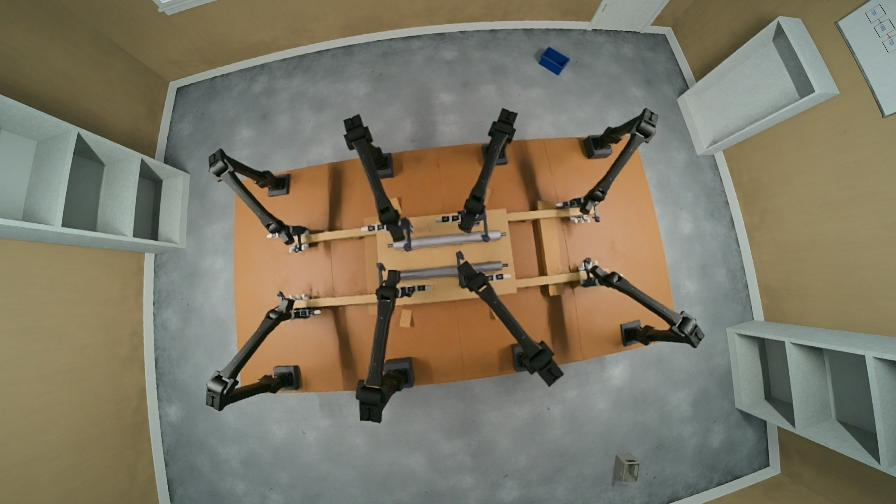

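>>> {"name": "move", "arguments": {"arm1": {"target": [0.942, 0.155, 0.885, 0.062, 0.998, 0, -0.020], "speed": 0.025}, "arm4": {"target": [-0.866, 0.172, 0.893, 0.067, 0.997, 0, 0.027], "speed": 0.025}, "arm5": {"target": [-0.835, -0.152, 0.872, 0.016, 0, 0.999, 0.049], "speed": 0.025}, "arm8": {"target": [0.987, -0.175, 0.872, -0.013, 0, 0.999, 0.051], "speed": 0.025}, "arm2": {"target": [0.26, 0.070, 1.005, 0, 1, 0, 0], "speed": 0.012}, "arm3": {"target": [-0.10, 0.072, 1.000, 0, 1, 0, 0], "speed": 0.012}, "arm6": {"target": [-0.10, -0.068, 1.005, 0.009, 0, 1, 0.026], "speed": 0.012}, "arm7": {"target": [0.268, -0.070, 1.005, -0.008, -0.001, 1, 0.021], "speed": 0.012}, "cameras": ["cam_high"]}}

Scene clock: 46.30 s.
Joint torques (N m): arm1=[-0.73 -23.94 10.56 0.36 -0.66 -0.25] | arm2=[-0.26 -14.62 9.68 0.01 0.03 -0.13] | arm3=[0.26 -19.25 12.04 0.06 0.11 -0.01] | arm4=[1.08 -30.27 10.88 -0.61 1.28 0.4] | arm5=[-0.79 -27.93 8.4 -0.64 -1.3 -0.51] | arm6=[-0.97 -15.15 11.56 0.49 -0.03 -0.19] | arm7=[1.03 -13.8 11.82 0.09 -0.13 -0.11] | arm8=[-1.38 -20.66 12.21 -0.84 0.48 0.28]
Heat: arm1: hottest joint2_rad 40 °C; arm2: hottest joint3_rad 33 °C; arm3: hottest joint3_rad 38 °C; arm4: hottest joint2_rad 39 °C; arm5: hottest joint3_rad 34 °C; arm6: hottest joint3_rad 41 °C; arm7: hottest joint3_rad 44 °C; arm8: hottest joint3_rad 35 °C.
move: arm1 off_target; arm2 off_target; arm3 off_target; arm4 off_target; arm5 off_target; arm6 off_target; arm7 off_target; arm8 off_target
Joint velocities: within noise
arm1.joint_positions: joint1_rad=-0.396 joint2_rad=+1.644 joint3_rad=+1.060 joint4_rad=-0.996 joint5_rad=-0.004 joint6_rad=-0.397 hand_index_mcp=-0.471 hand_index_abd=+0.001 hand_index_pip=+0.603 hand_index_dip=-0.096 hand_middle_mcp=-0.470 hand_middle_abd=+0.002 hand_middle_pip=+0.599 hand_middle_dip=-0.097 hand_ring_mcp=-0.470 hand_ring_abd=+0.004 hand_ring_pip=+0.595 hand_ring_dip=-0.097 hand_thumb_cmc=+0.715 hand_thumb_axl=+0.677 hand_thumb_mcp=+0.223 hand_thumb_ipl=+0.168 hand_current_limit=+0.750 hand_speed=-0.600
arm1.joint_status: not commanded
arm1.hand_state: blocked,goal,blocked,goal,blocked,goal,blocked,goal,blocked,goal,goal,goal,goal,goal,goal,goal
arm1.index_mcp_current_ma: 418
arm1.index_abd_current_ma: 2
arm1.index_pip_current_ma: 133
arm1.index_dip_current_ma: 19
arm1.middle_mcp_current_ma: 421
arm1.middle_abd_current_ma: 7
arm1.middle_pip_current_ma: 112
arm1.middle_dip_current_ma: 14
arm1.ring_mcp_current_ma: 420
arm1.ring_abd_current_ma: 18
arm1.ring_pip_current_ma: 90
arm1.ring_dip_current_ma: 14
arm1.thumb_cmc_current_ma: 6
arm1.thumb_axl_current_ma: -4
arm1.thumb_mcp_current_ma: -16
arm1.thumb_ipl_current_ma: -2
arm1.hand_goal_index_mcp: -0.550
arm1.hand_goal_index_abd: 0.000
arm1.hand_goal_index_pip: 0.576
arm1.hand_goal_index_dip: -0.100
arm1.hand_goal_middle_mcp: -0.550
arm1.hand_goal_middle_abd: 0.000
arm1.hand_goal_middle_pip: 0.576
arm1.hand_goal_middle_dip: -0.100
arm1.hand_goal_ring_mcp: -0.550
arm1.hand_goal_ring_abd: 0.000
arm1.hand_goal_ring_pip: 0.576
arm1.hand_goal_ring_dip: -0.100
arm1.hand_goal_thumb_cmc: 0.714
arm1.hand_goal_thumb_axl: 0.678
arm1.hand_goal_thumb_mcp: 0.226
arm1.hand_goal_thumb_ipl: 0.168
arm1.hand: x=+0.9483 y=+0.1727 z=+0.8001 quat_wxyz=(-0.011, +1.000, -0.010, +0.002) (m; scene frame)
arm1.hand_target: x=+0.9428 y=+0.1568 z=+0.8800 quat_wxyz=(+0.061, +0.998, +0.001, -0.021) (m; scene frame)
arm1.hand_status: off_target (0.087 m and 8.8 deg from the pose sent, 0.139 m and 14.4 deg at the start)
arm2.joint_positions: joint1_rad=-0.233 joint2_rad=+1.674 joint3_rad=+1.466 joint4_rad=-1.389 joint5_rad=+0.005 joint6_rad=-0.185 hand_index_mcp=+0.769 hand_index_abd=-0.008 hand_index_pip=+0.586 hand_index_dip=+0.700 hand_middle_mcp=+0.754 hand_middle_abd=+0.000 hand_middle_pip=+0.577 hand_middle_dip=+0.696 hand_ring_mcp=+0.754 hand_ring_abd=+0.000 hand_ring_pip=+0.577 hand_ring_dip=+0.696 hand_thumb_cmc=+0.715 hand_thumb_axl=+0.677 hand_thumb_mcp=+0.224 hand_thumb_ipl=+0.168 hand_current_limit=+0.400 hand_speed=-0.600
arm2.joint_status: not commanded
arm2.hand_state: goal,goal,goal,goal,goal,goal,goal,goal,goal,goal,goal,goal,goal,goal,goal,goal
arm2.index_mcp_current_ma: 6
arm2.index_abd_current_ma: -1
arm2.index_pip_current_ma: 3
arm2.index_dip_current_ma: 1
arm2.middle_mcp_current_ma: 0
arm2.middle_abd_current_ma: 0
arm2.middle_pip_current_ma: 0
arm2.middle_dip_current_ma: 0
arm2.ring_mcp_current_ma: 0
arm2.ring_abd_current_ma: 0
arm2.ring_pip_current_ma: 0
arm2.ring_dip_current_ma: 0
arm2.thumb_cmc_current_ma: 0
arm2.thumb_axl_current_ma: 0
arm2.thumb_mcp_current_ma: 0
arm2.thumb_ipl_current_ma: 0
arm2.hand_goal_index_mcp: 0.754
arm2.hand_goal_index_abd: 0.000
arm2.hand_goal_index_pip: 0.576
arm2.hand_goal_index_dip: 0.696
arm2.hand_goal_middle_mcp: 0.754
arm2.hand_goal_middle_abd: 0.000
arm2.hand_goal_middle_pip: 0.576
arm2.hand_goal_middle_dip: 0.696
arm2.hand_goal_ring_mcp: 0.754
arm2.hand_goal_ring_abd: 0.000
arm2.hand_goal_ring_pip: 0.576
arm2.hand_goal_ring_dip: 0.696
arm2.hand_goal_thumb_cmc: 0.714
arm2.hand_goal_thumb_axl: 0.678
arm2.hand_goal_thumb_mcp: 0.226
arm2.hand_goal_thumb_ipl: 0.168
arm2.hand: x=+0.2543 y=+0.0809 z=+0.9919 quat_wxyz=(-0.013, +1.000, -0.012, +0.002) (m; scene frame)
arm2.hand_target: x=+0.2600 y=+0.0705 z=+1.0050 quat_wxyz=(+0.000, +1.000, +0.000, +0.000) (m; scene frame)
arm2.hand_status: off_target (0.018 m and 2.0 deg from the pose sent, 0.030 m and 1.3 deg at the start)
arm3.joint_positions: joint1_rad=+0.547 joint2_rad=+1.863 joint3_rad=+1.753 joint4_rad=-1.499 joint5_rad=+0.001 joint6_rad=+0.551 hand_index_mcp=+0.755 hand_index_abd=+0.001 hand_index_pip=+0.577 hand_index_dip=+0.696 hand_middle_mcp=+0.755 hand_middle_abd=+0.001 hand_middle_pip=+0.577 hand_middle_dip=+0.696 hand_ring_mcp=+0.761 hand_ring_abd=+0.007 hand_ring_pip=+0.581 hand_ring_dip=+0.698 hand_thumb_cmc=+0.716 hand_thumb_axl=+0.677 hand_thumb_mcp=+0.224 hand_thumb_ipl=+0.168 hand_current_limit=+0.400 hand_speed=-0.600
arm3.joint_status: not commanded
arm3.hand_state: goal,goal,goal,goal,goal,goal,goal,goal,goal,goal,goal,goal,goal,goal,goal,goal
arm3.index_mcp_current_ma: 0
arm3.index_abd_current_ma: 0
arm3.index_pip_current_ma: 0
arm3.index_dip_current_ma: 0
arm3.middle_mcp_current_ma: 0
arm3.middle_abd_current_ma: 0
arm3.middle_pip_current_ma: 0
arm3.middle_dip_current_ma: 0
arm3.ring_mcp_current_ma: 6
arm3.ring_abd_current_ma: 4
arm3.ring_pip_current_ma: 3
arm3.ring_dip_current_ma: 1
arm3.thumb_cmc_current_ma: 1
arm3.thumb_axl_current_ma: 0
arm3.thumb_mcp_current_ma: -1
arm3.thumb_ipl_current_ma: 0
arm3.hand_goal_index_mcp: 0.754
arm3.hand_goal_index_abd: 0.000
arm3.hand_goal_index_pip: 0.576
arm3.hand_goal_index_dip: 0.696
arm3.hand_goal_middle_mcp: 0.754
arm3.hand_goal_middle_abd: 0.000
arm3.hand_goal_middle_pip: 0.576
arm3.hand_goal_middle_dip: 0.696
arm3.hand_goal_ring_mcp: 0.754
arm3.hand_goal_ring_abd: 0.000
arm3.hand_goal_ring_pip: 0.576
arm3.hand_goal_ring_dip: 0.696
arm3.hand_goal_thumb_cmc: 0.714
arm3.hand_goal_thumb_axl: 0.678
arm3.hand_goal_thumb_mcp: 0.226
arm3.hand_goal_thumb_ipl: 0.168
arm3.hand: x=-0.1103 y=+0.0787 z=+0.9804 quat_wxyz=(-0.016, +1.000, -0.006, -0.010) (m; scene frame)
arm3.hand_target: x=-0.1004 y=+0.0727 z=+1.0001 quat_wxyz=(+0.000, +1.000, +0.000, +0.000) (m; scene frame)
arm3.hand_status: off_target (0.023 m and 2.3 deg from the pose sent, 0.032 m and 1.2 deg at the start)
arm4.joint_positions: joint1_rad=+0.629 joint2_rad=+1.725 joint3_rad=+1.231 joint4_rad=-1.087 joint5_rad=+0.007 joint6_rad=+0.608 hand_index_mcp=-0.466 hand_index_abd=-0.009 hand_index_pip=+0.577 hand_index_dip=-0.096 hand_middle_mcp=-0.493 hand_middle_abd=+0.001 hand_middle_pip=+0.581 hand_middle_dip=-0.097 hand_ring_mcp=-0.514 hand_ring_abd=+0.000 hand_ring_pip=+0.583 hand_ring_dip=-0.097 hand_thumb_cmc=+0.716 hand_thumb_axl=+0.677 hand_thumb_mcp=+0.223 hand_thumb_ipl=+0.168 hand_current_limit=+0.750 hand_speed=-0.600
arm4.joint_status: not commanded
arm4.hand_state: blocked,goal,goal,goal,blocked,goal,goal,goal,blocked,goal,goal,goal,goal,goal,goal,goal
arm4.index_mcp_current_ma: 446
arm4.index_abd_current_ma: -39
arm4.index_pip_current_ma: 4
arm4.index_dip_current_ma: 17
arm4.middle_mcp_current_ma: 298
arm4.middle_abd_current_ma: 4
arm4.middle_pip_current_ma: 22
arm4.middle_dip_current_ma: 16
arm4.ring_mcp_current_ma: 186
arm4.ring_abd_current_ma: 1
arm4.ring_pip_current_ma: 33
arm4.ring_dip_current_ma: 14
arm4.thumb_cmc_current_ma: 8
arm4.thumb_axl_current_ma: -4
arm4.thumb_mcp_current_ma: -16
arm4.thumb_ipl_current_ma: -2
arm4.hand_goal_index_mcp: -0.550
arm4.hand_goal_index_abd: 0.000
arm4.hand_goal_index_pip: 0.576
arm4.hand_goal_index_dip: -0.100
arm4.hand_goal_middle_mcp: -0.550
arm4.hand_goal_middle_abd: 0.000
arm4.hand_goal_middle_pip: 0.576
arm4.hand_goal_middle_dip: -0.100
arm4.hand_goal_ring_mcp: -0.550
arm4.hand_goal_ring_abd: 0.000
arm4.hand_goal_ring_pip: 0.576
arm4.hand_goal_ring_dip: -0.100
arm4.hand_goal_thumb_cmc: 0.714
arm4.hand_goal_thumb_axl: 0.678
arm4.hand_goal_thumb_mcp: 0.226
arm4.hand_goal_thumb_ipl: 0.168
arm4.hand: x=-0.8701 y=+0.1810 z=+0.7978 quat_wxyz=(-0.003, +1.000, +0.021, -0.006) (m; scene frame)
arm4.hand_target: x=-0.8678 y=+0.1735 z=+0.8861 quat_wxyz=(+0.066, +0.997, -0.001, +0.029) (m; scene frame)
arm4.hand_status: off_target (0.096 m and 9.2 deg from the pose sent, 0.139 m and 13.6 deg at the start; pose on its path clipped on 2 of 107 steps)
arm5.joint_positions: joint1_rad=-0.631 joint2_rad=+1.877 joint3_rad=+1.221 joint4_rad=-0.934 joint5_rad=-0.001 joint6_rad=-0.569 hand_index_mcp=-0.521 hand_index_abd=+0.001 hand_index_pip=+0.579 hand_index_dip=-0.097 hand_middle_mcp=-0.502 hand_middle_abd=+0.001 hand_middle_pip=+0.577 hand_middle_dip=-0.097 hand_ring_mcp=-0.482 hand_ring_abd=-0.001 hand_ring_pip=+0.579 hand_ring_dip=-0.097 hand_thumb_cmc=+0.714 hand_thumb_axl=+0.677 hand_thumb_mcp=+0.223 hand_thumb_ipl=+0.168 hand_current_limit=+0.750 hand_speed=-0.600
arm5.joint_status: not commanded
arm5.hand_state: blocked,goal,goal,goal,blocked,goal,goal,goal,blocked,goal,goal,goal,goal,goal,goal,goal
arm5.index_mcp_current_ma: 40
arm5.index_abd_current_ma: 0
arm5.index_pip_current_ma: 1
arm5.index_dip_current_ma: 1
arm5.middle_mcp_current_ma: 89
arm5.middle_abd_current_ma: 0
arm5.middle_pip_current_ma: 0
arm5.middle_dip_current_ma: 1
arm5.ring_mcp_current_ma: 152
arm5.ring_abd_current_ma: 0
arm5.ring_pip_current_ma: 1
arm5.ring_dip_current_ma: 1
arm5.thumb_cmc_current_ma: 0
arm5.thumb_axl_current_ma: 0
arm5.thumb_mcp_current_ma: -2
arm5.thumb_ipl_current_ma: 0
arm5.hand_goal_index_mcp: -0.550
arm5.hand_goal_index_abd: 0.000
arm5.hand_goal_index_pip: 0.576
arm5.hand_goal_index_dip: -0.100
arm5.hand_goal_middle_mcp: -0.550
arm5.hand_goal_middle_abd: 0.000
arm5.hand_goal_middle_pip: 0.576
arm5.hand_goal_middle_dip: -0.100
arm5.hand_goal_ring_mcp: -0.550
arm5.hand_goal_ring_abd: 0.000
arm5.hand_goal_ring_pip: 0.576
arm5.hand_goal_ring_dip: -0.100
arm5.hand_goal_thumb_cmc: 0.714
arm5.hand_goal_thumb_axl: 0.678
arm5.hand_goal_thumb_mcp: 0.226
arm5.hand_goal_thumb_ipl: 0.168
arm5.hand: x=-0.8398 y=-0.1658 z=+0.7844 quat_wxyz=(-0.006, +0.017, +1.000, -0.010) (m; scene frame)
arm5.hand_target: x=-0.8354 y=-0.1527 z=+0.8659 quat_wxyz=(+0.018, +0.000, +0.999, +0.048) (m; scene frame)
arm5.hand_status: off_target (0.089 m and 7.5 deg from the pose sent, 0.119 m and 10.2 deg at the start)
arm6.joint_positions: joint1_rad=-0.486 joint2_rad=+1.794 joint3_rad=+1.760 joint4_rad=-1.529 joint5_rad=-0.006 joint6_rad=-0.464 hand_index_mcp=+0.757 hand_index_abd=+0.000 hand_index_pip=+0.577 hand_index_dip=+0.696 hand_middle_mcp=+0.760 hand_middle_abd=+0.000 hand_middle_pip=+0.579 hand_middle_dip=+0.696 hand_ring_mcp=+0.764 hand_ring_abd=-0.001 hand_ring_pip=+0.582 hand_ring_dip=+0.697 hand_thumb_cmc=+0.715 hand_thumb_axl=+0.677 hand_thumb_mcp=+0.224 hand_thumb_ipl=+0.168 hand_current_limit=+0.400 hand_speed=-0.600
arm6.joint_status: not commanded
arm6.hand_state: goal,goal,goal,goal,goal,goal,goal,goal,goal,goal,goal,goal,goal,goal,goal,goal
arm6.index_mcp_current_ma: 2
arm6.index_abd_current_ma: 0
arm6.index_pip_current_ma: 0
arm6.index_dip_current_ma: 0
arm6.middle_mcp_current_ma: 6
arm6.middle_abd_current_ma: 0
arm6.middle_pip_current_ma: 2
arm6.middle_dip_current_ma: 0
arm6.ring_mcp_current_ma: 13
arm6.ring_abd_current_ma: 0
arm6.ring_pip_current_ma: 5
arm6.ring_dip_current_ma: 1
arm6.thumb_cmc_current_ma: 1
arm6.thumb_axl_current_ma: 0
arm6.thumb_mcp_current_ma: -2
arm6.thumb_ipl_current_ma: 0
arm6.hand_goal_index_mcp: 0.754
arm6.hand_goal_index_abd: 0.000
arm6.hand_goal_index_pip: 0.576
arm6.hand_goal_index_dip: 0.696
arm6.hand_goal_middle_mcp: 0.754
arm6.hand_goal_middle_abd: 0.000
arm6.hand_goal_middle_pip: 0.576
arm6.hand_goal_middle_dip: 0.696
arm6.hand_goal_ring_mcp: 0.754
arm6.hand_goal_ring_abd: 0.000
arm6.hand_goal_ring_pip: 0.576
arm6.hand_goal_ring_dip: 0.696
arm6.hand_goal_thumb_cmc: 0.714
arm6.hand_goal_thumb_axl: 0.678
arm6.hand_goal_thumb_mcp: 0.226
arm6.hand_goal_thumb_ipl: 0.168
arm6.hand: x=-0.0975 y=-0.0763 z=+0.9848 quat_wxyz=(+0.000, +0.007, +1.000, +0.004) (m; scene frame)
arm6.hand_target: x=-0.1001 y=-0.0685 z=+1.0050 quat_wxyz=(+0.009, +0.000, +1.000, +0.026) (m; scene frame)
arm6.hand_status: off_target (0.022 m and 2.9 deg from the pose sent, 0.029 m and 3.6 deg at the start)
arm7.joint_positions: joint1_rad=+0.264 joint2_rad=+1.661 joint3_rad=+1.535 joint4_rad=-1.425 joint5_rad=-0.011 joint6_rad=+0.280 hand_index_mcp=+0.757 hand_index_abd=-0.003 hand_index_pip=+0.578 hand_index_dip=+0.696 hand_middle_mcp=+0.756 hand_middle_abd=+0.001 hand_middle_pip=+0.577 hand_middle_dip=+0.696 hand_ring_mcp=+0.755 hand_ring_abd=+0.001 hand_ring_pip=+0.578 hand_ring_dip=+0.696 hand_thumb_cmc=+0.715 hand_thumb_axl=+0.677 hand_thumb_mcp=+0.224 hand_thumb_ipl=+0.168 hand_current_limit=+0.400 hand_speed=-0.600
arm7.joint_status: not commanded
arm7.hand_state: goal,goal,goal,goal,goal,goal,goal,goal,goal,goal,goal,goal,goal,goal,goal,goal
arm7.index_mcp_current_ma: 0
arm7.index_abd_current_ma: 0
arm7.index_pip_current_ma: 0
arm7.index_dip_current_ma: 0
arm7.middle_mcp_current_ma: 0
arm7.middle_abd_current_ma: 0
arm7.middle_pip_current_ma: 0
arm7.middle_dip_current_ma: 0
arm7.ring_mcp_current_ma: 0
arm7.ring_abd_current_ma: 0
arm7.ring_pip_current_ma: 0
arm7.ring_dip_current_ma: 0
arm7.thumb_cmc_current_ma: 0
arm7.thumb_axl_current_ma: 0
arm7.thumb_mcp_current_ma: 0
arm7.thumb_ipl_current_ma: 0
arm7.hand_goal_index_mcp: 0.754
arm7.hand_goal_index_abd: 0.000
arm7.hand_goal_index_pip: 0.576
arm7.hand_goal_index_dip: 0.696
arm7.hand_goal_middle_mcp: 0.754
arm7.hand_goal_middle_abd: 0.000
arm7.hand_goal_middle_pip: 0.576
arm7.hand_goal_middle_dip: 0.696
arm7.hand_goal_ring_mcp: 0.754
arm7.hand_goal_ring_abd: 0.000
arm7.hand_goal_ring_pip: 0.576
arm7.hand_goal_ring_dip: 0.696
arm7.hand_goal_thumb_cmc: 0.714
arm7.hand_goal_thumb_axl: 0.678
arm7.hand_goal_thumb_mcp: 0.226
arm7.hand_goal_thumb_ipl: 0.168
arm7.hand: x=+0.2798 y=-0.0777 z=+0.9924 quat_wxyz=(-0.003, +0.012, +1.000, +0.009) (m; scene frame)
arm7.hand_target: x=+0.2681 y=-0.0705 z=+1.0051 quat_wxyz=(-0.008, -0.001, +1.000, +0.021) (m; scene frame)
arm7.hand_status: off_target (0.019 m and 2.1 deg from the pose sent, 0.030 m and 3.0 deg at the start)
arm8.joint_positions: joint1_rad=+0.480 joint2_rad=+1.589 joint3_rad=+1.031 joint4_rad=-1.018 joint5_rad=+0.001 joint6_rad=+0.422 hand_index_mcp=-0.495 hand_index_abd=+0.001 hand_index_pip=+0.578 hand_index_dip=-0.097 hand_middle_mcp=-0.493 hand_middle_abd=+0.001 hand_middle_pip=+0.577 hand_middle_dip=-0.097 hand_ring_mcp=-0.493 hand_ring_abd=+0.001 hand_ring_pip=+0.578 hand_ring_dip=-0.097 hand_thumb_cmc=+0.714 hand_thumb_axl=+0.677 hand_thumb_mcp=+0.223 hand_thumb_ipl=+0.168 hand_current_limit=+0.750 hand_speed=-0.600
arm8.joint_status: not commanded
arm8.hand_state: blocked,goal,goal,goal,blocked,goal,goal,goal,blocked,goal,goal,goal,goal,goal,goal,goal
arm8.index_mcp_current_ma: 128
arm8.index_abd_current_ma: 0
arm8.index_pip_current_ma: 1
arm8.index_dip_current_ma: 2
arm8.middle_mcp_current_ma: 133
arm8.middle_abd_current_ma: 0
arm8.middle_pip_current_ma: 0
arm8.middle_dip_current_ma: 2
arm8.ring_mcp_current_ma: 134
arm8.ring_abd_current_ma: 0
arm8.ring_pip_current_ma: 1
arm8.ring_dip_current_ma: 2
arm8.thumb_cmc_current_ma: 0
arm8.thumb_axl_current_ma: 0
arm8.thumb_mcp_current_ma: -2
arm8.thumb_ipl_current_ma: 0
arm8.hand_goal_index_mcp: -0.550
arm8.hand_goal_index_abd: 0.000
arm8.hand_goal_index_pip: 0.576
arm8.hand_goal_index_dip: -0.100
arm8.hand_goal_middle_mcp: -0.550
arm8.hand_goal_middle_abd: 0.000
arm8.hand_goal_middle_pip: 0.576
arm8.hand_goal_middle_dip: -0.100
arm8.hand_goal_ring_mcp: -0.550
arm8.hand_goal_ring_abd: 0.000
arm8.hand_goal_ring_pip: 0.576
arm8.hand_goal_ring_dip: -0.100
arm8.hand_goal_thumb_cmc: 0.714
arm8.hand_goal_thumb_axl: 0.678
arm8.hand_goal_thumb_mcp: 0.226
arm8.hand_goal_thumb_ipl: 0.168
arm8.hand: x=+0.9925 y=-0.1857 z=+0.7964 quat_wxyz=(+0.009, -0.009, +1.000, -0.006) (m; scene frame)
arm8.hand_target: x=+0.9882 y=-0.1759 z=+0.8668 quat_wxyz=(-0.014, +0.000, +0.999, +0.051) (m; scene frame)
arm8.hand_status: off_target (0.077 m and 7.0 deg from the pose sent, 0.116 m and 10.9 deg at the start)
pictures: cam_high
Images, in order (width x height): cam_high 896x504.

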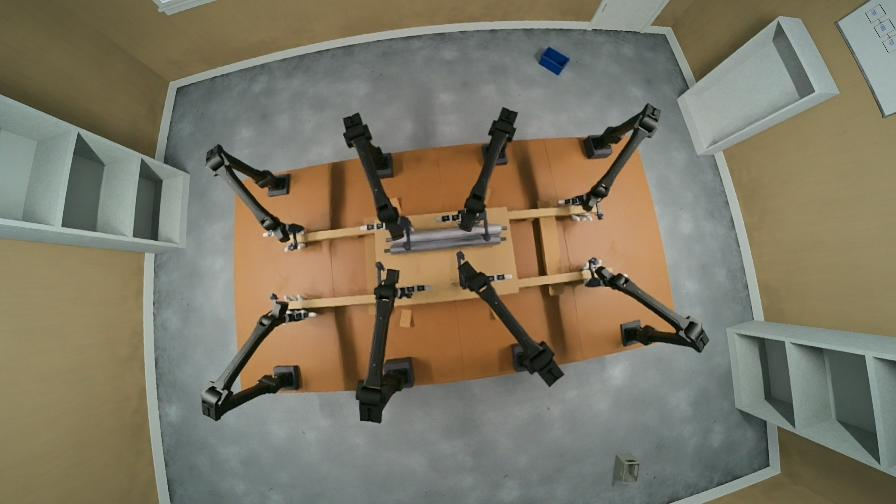

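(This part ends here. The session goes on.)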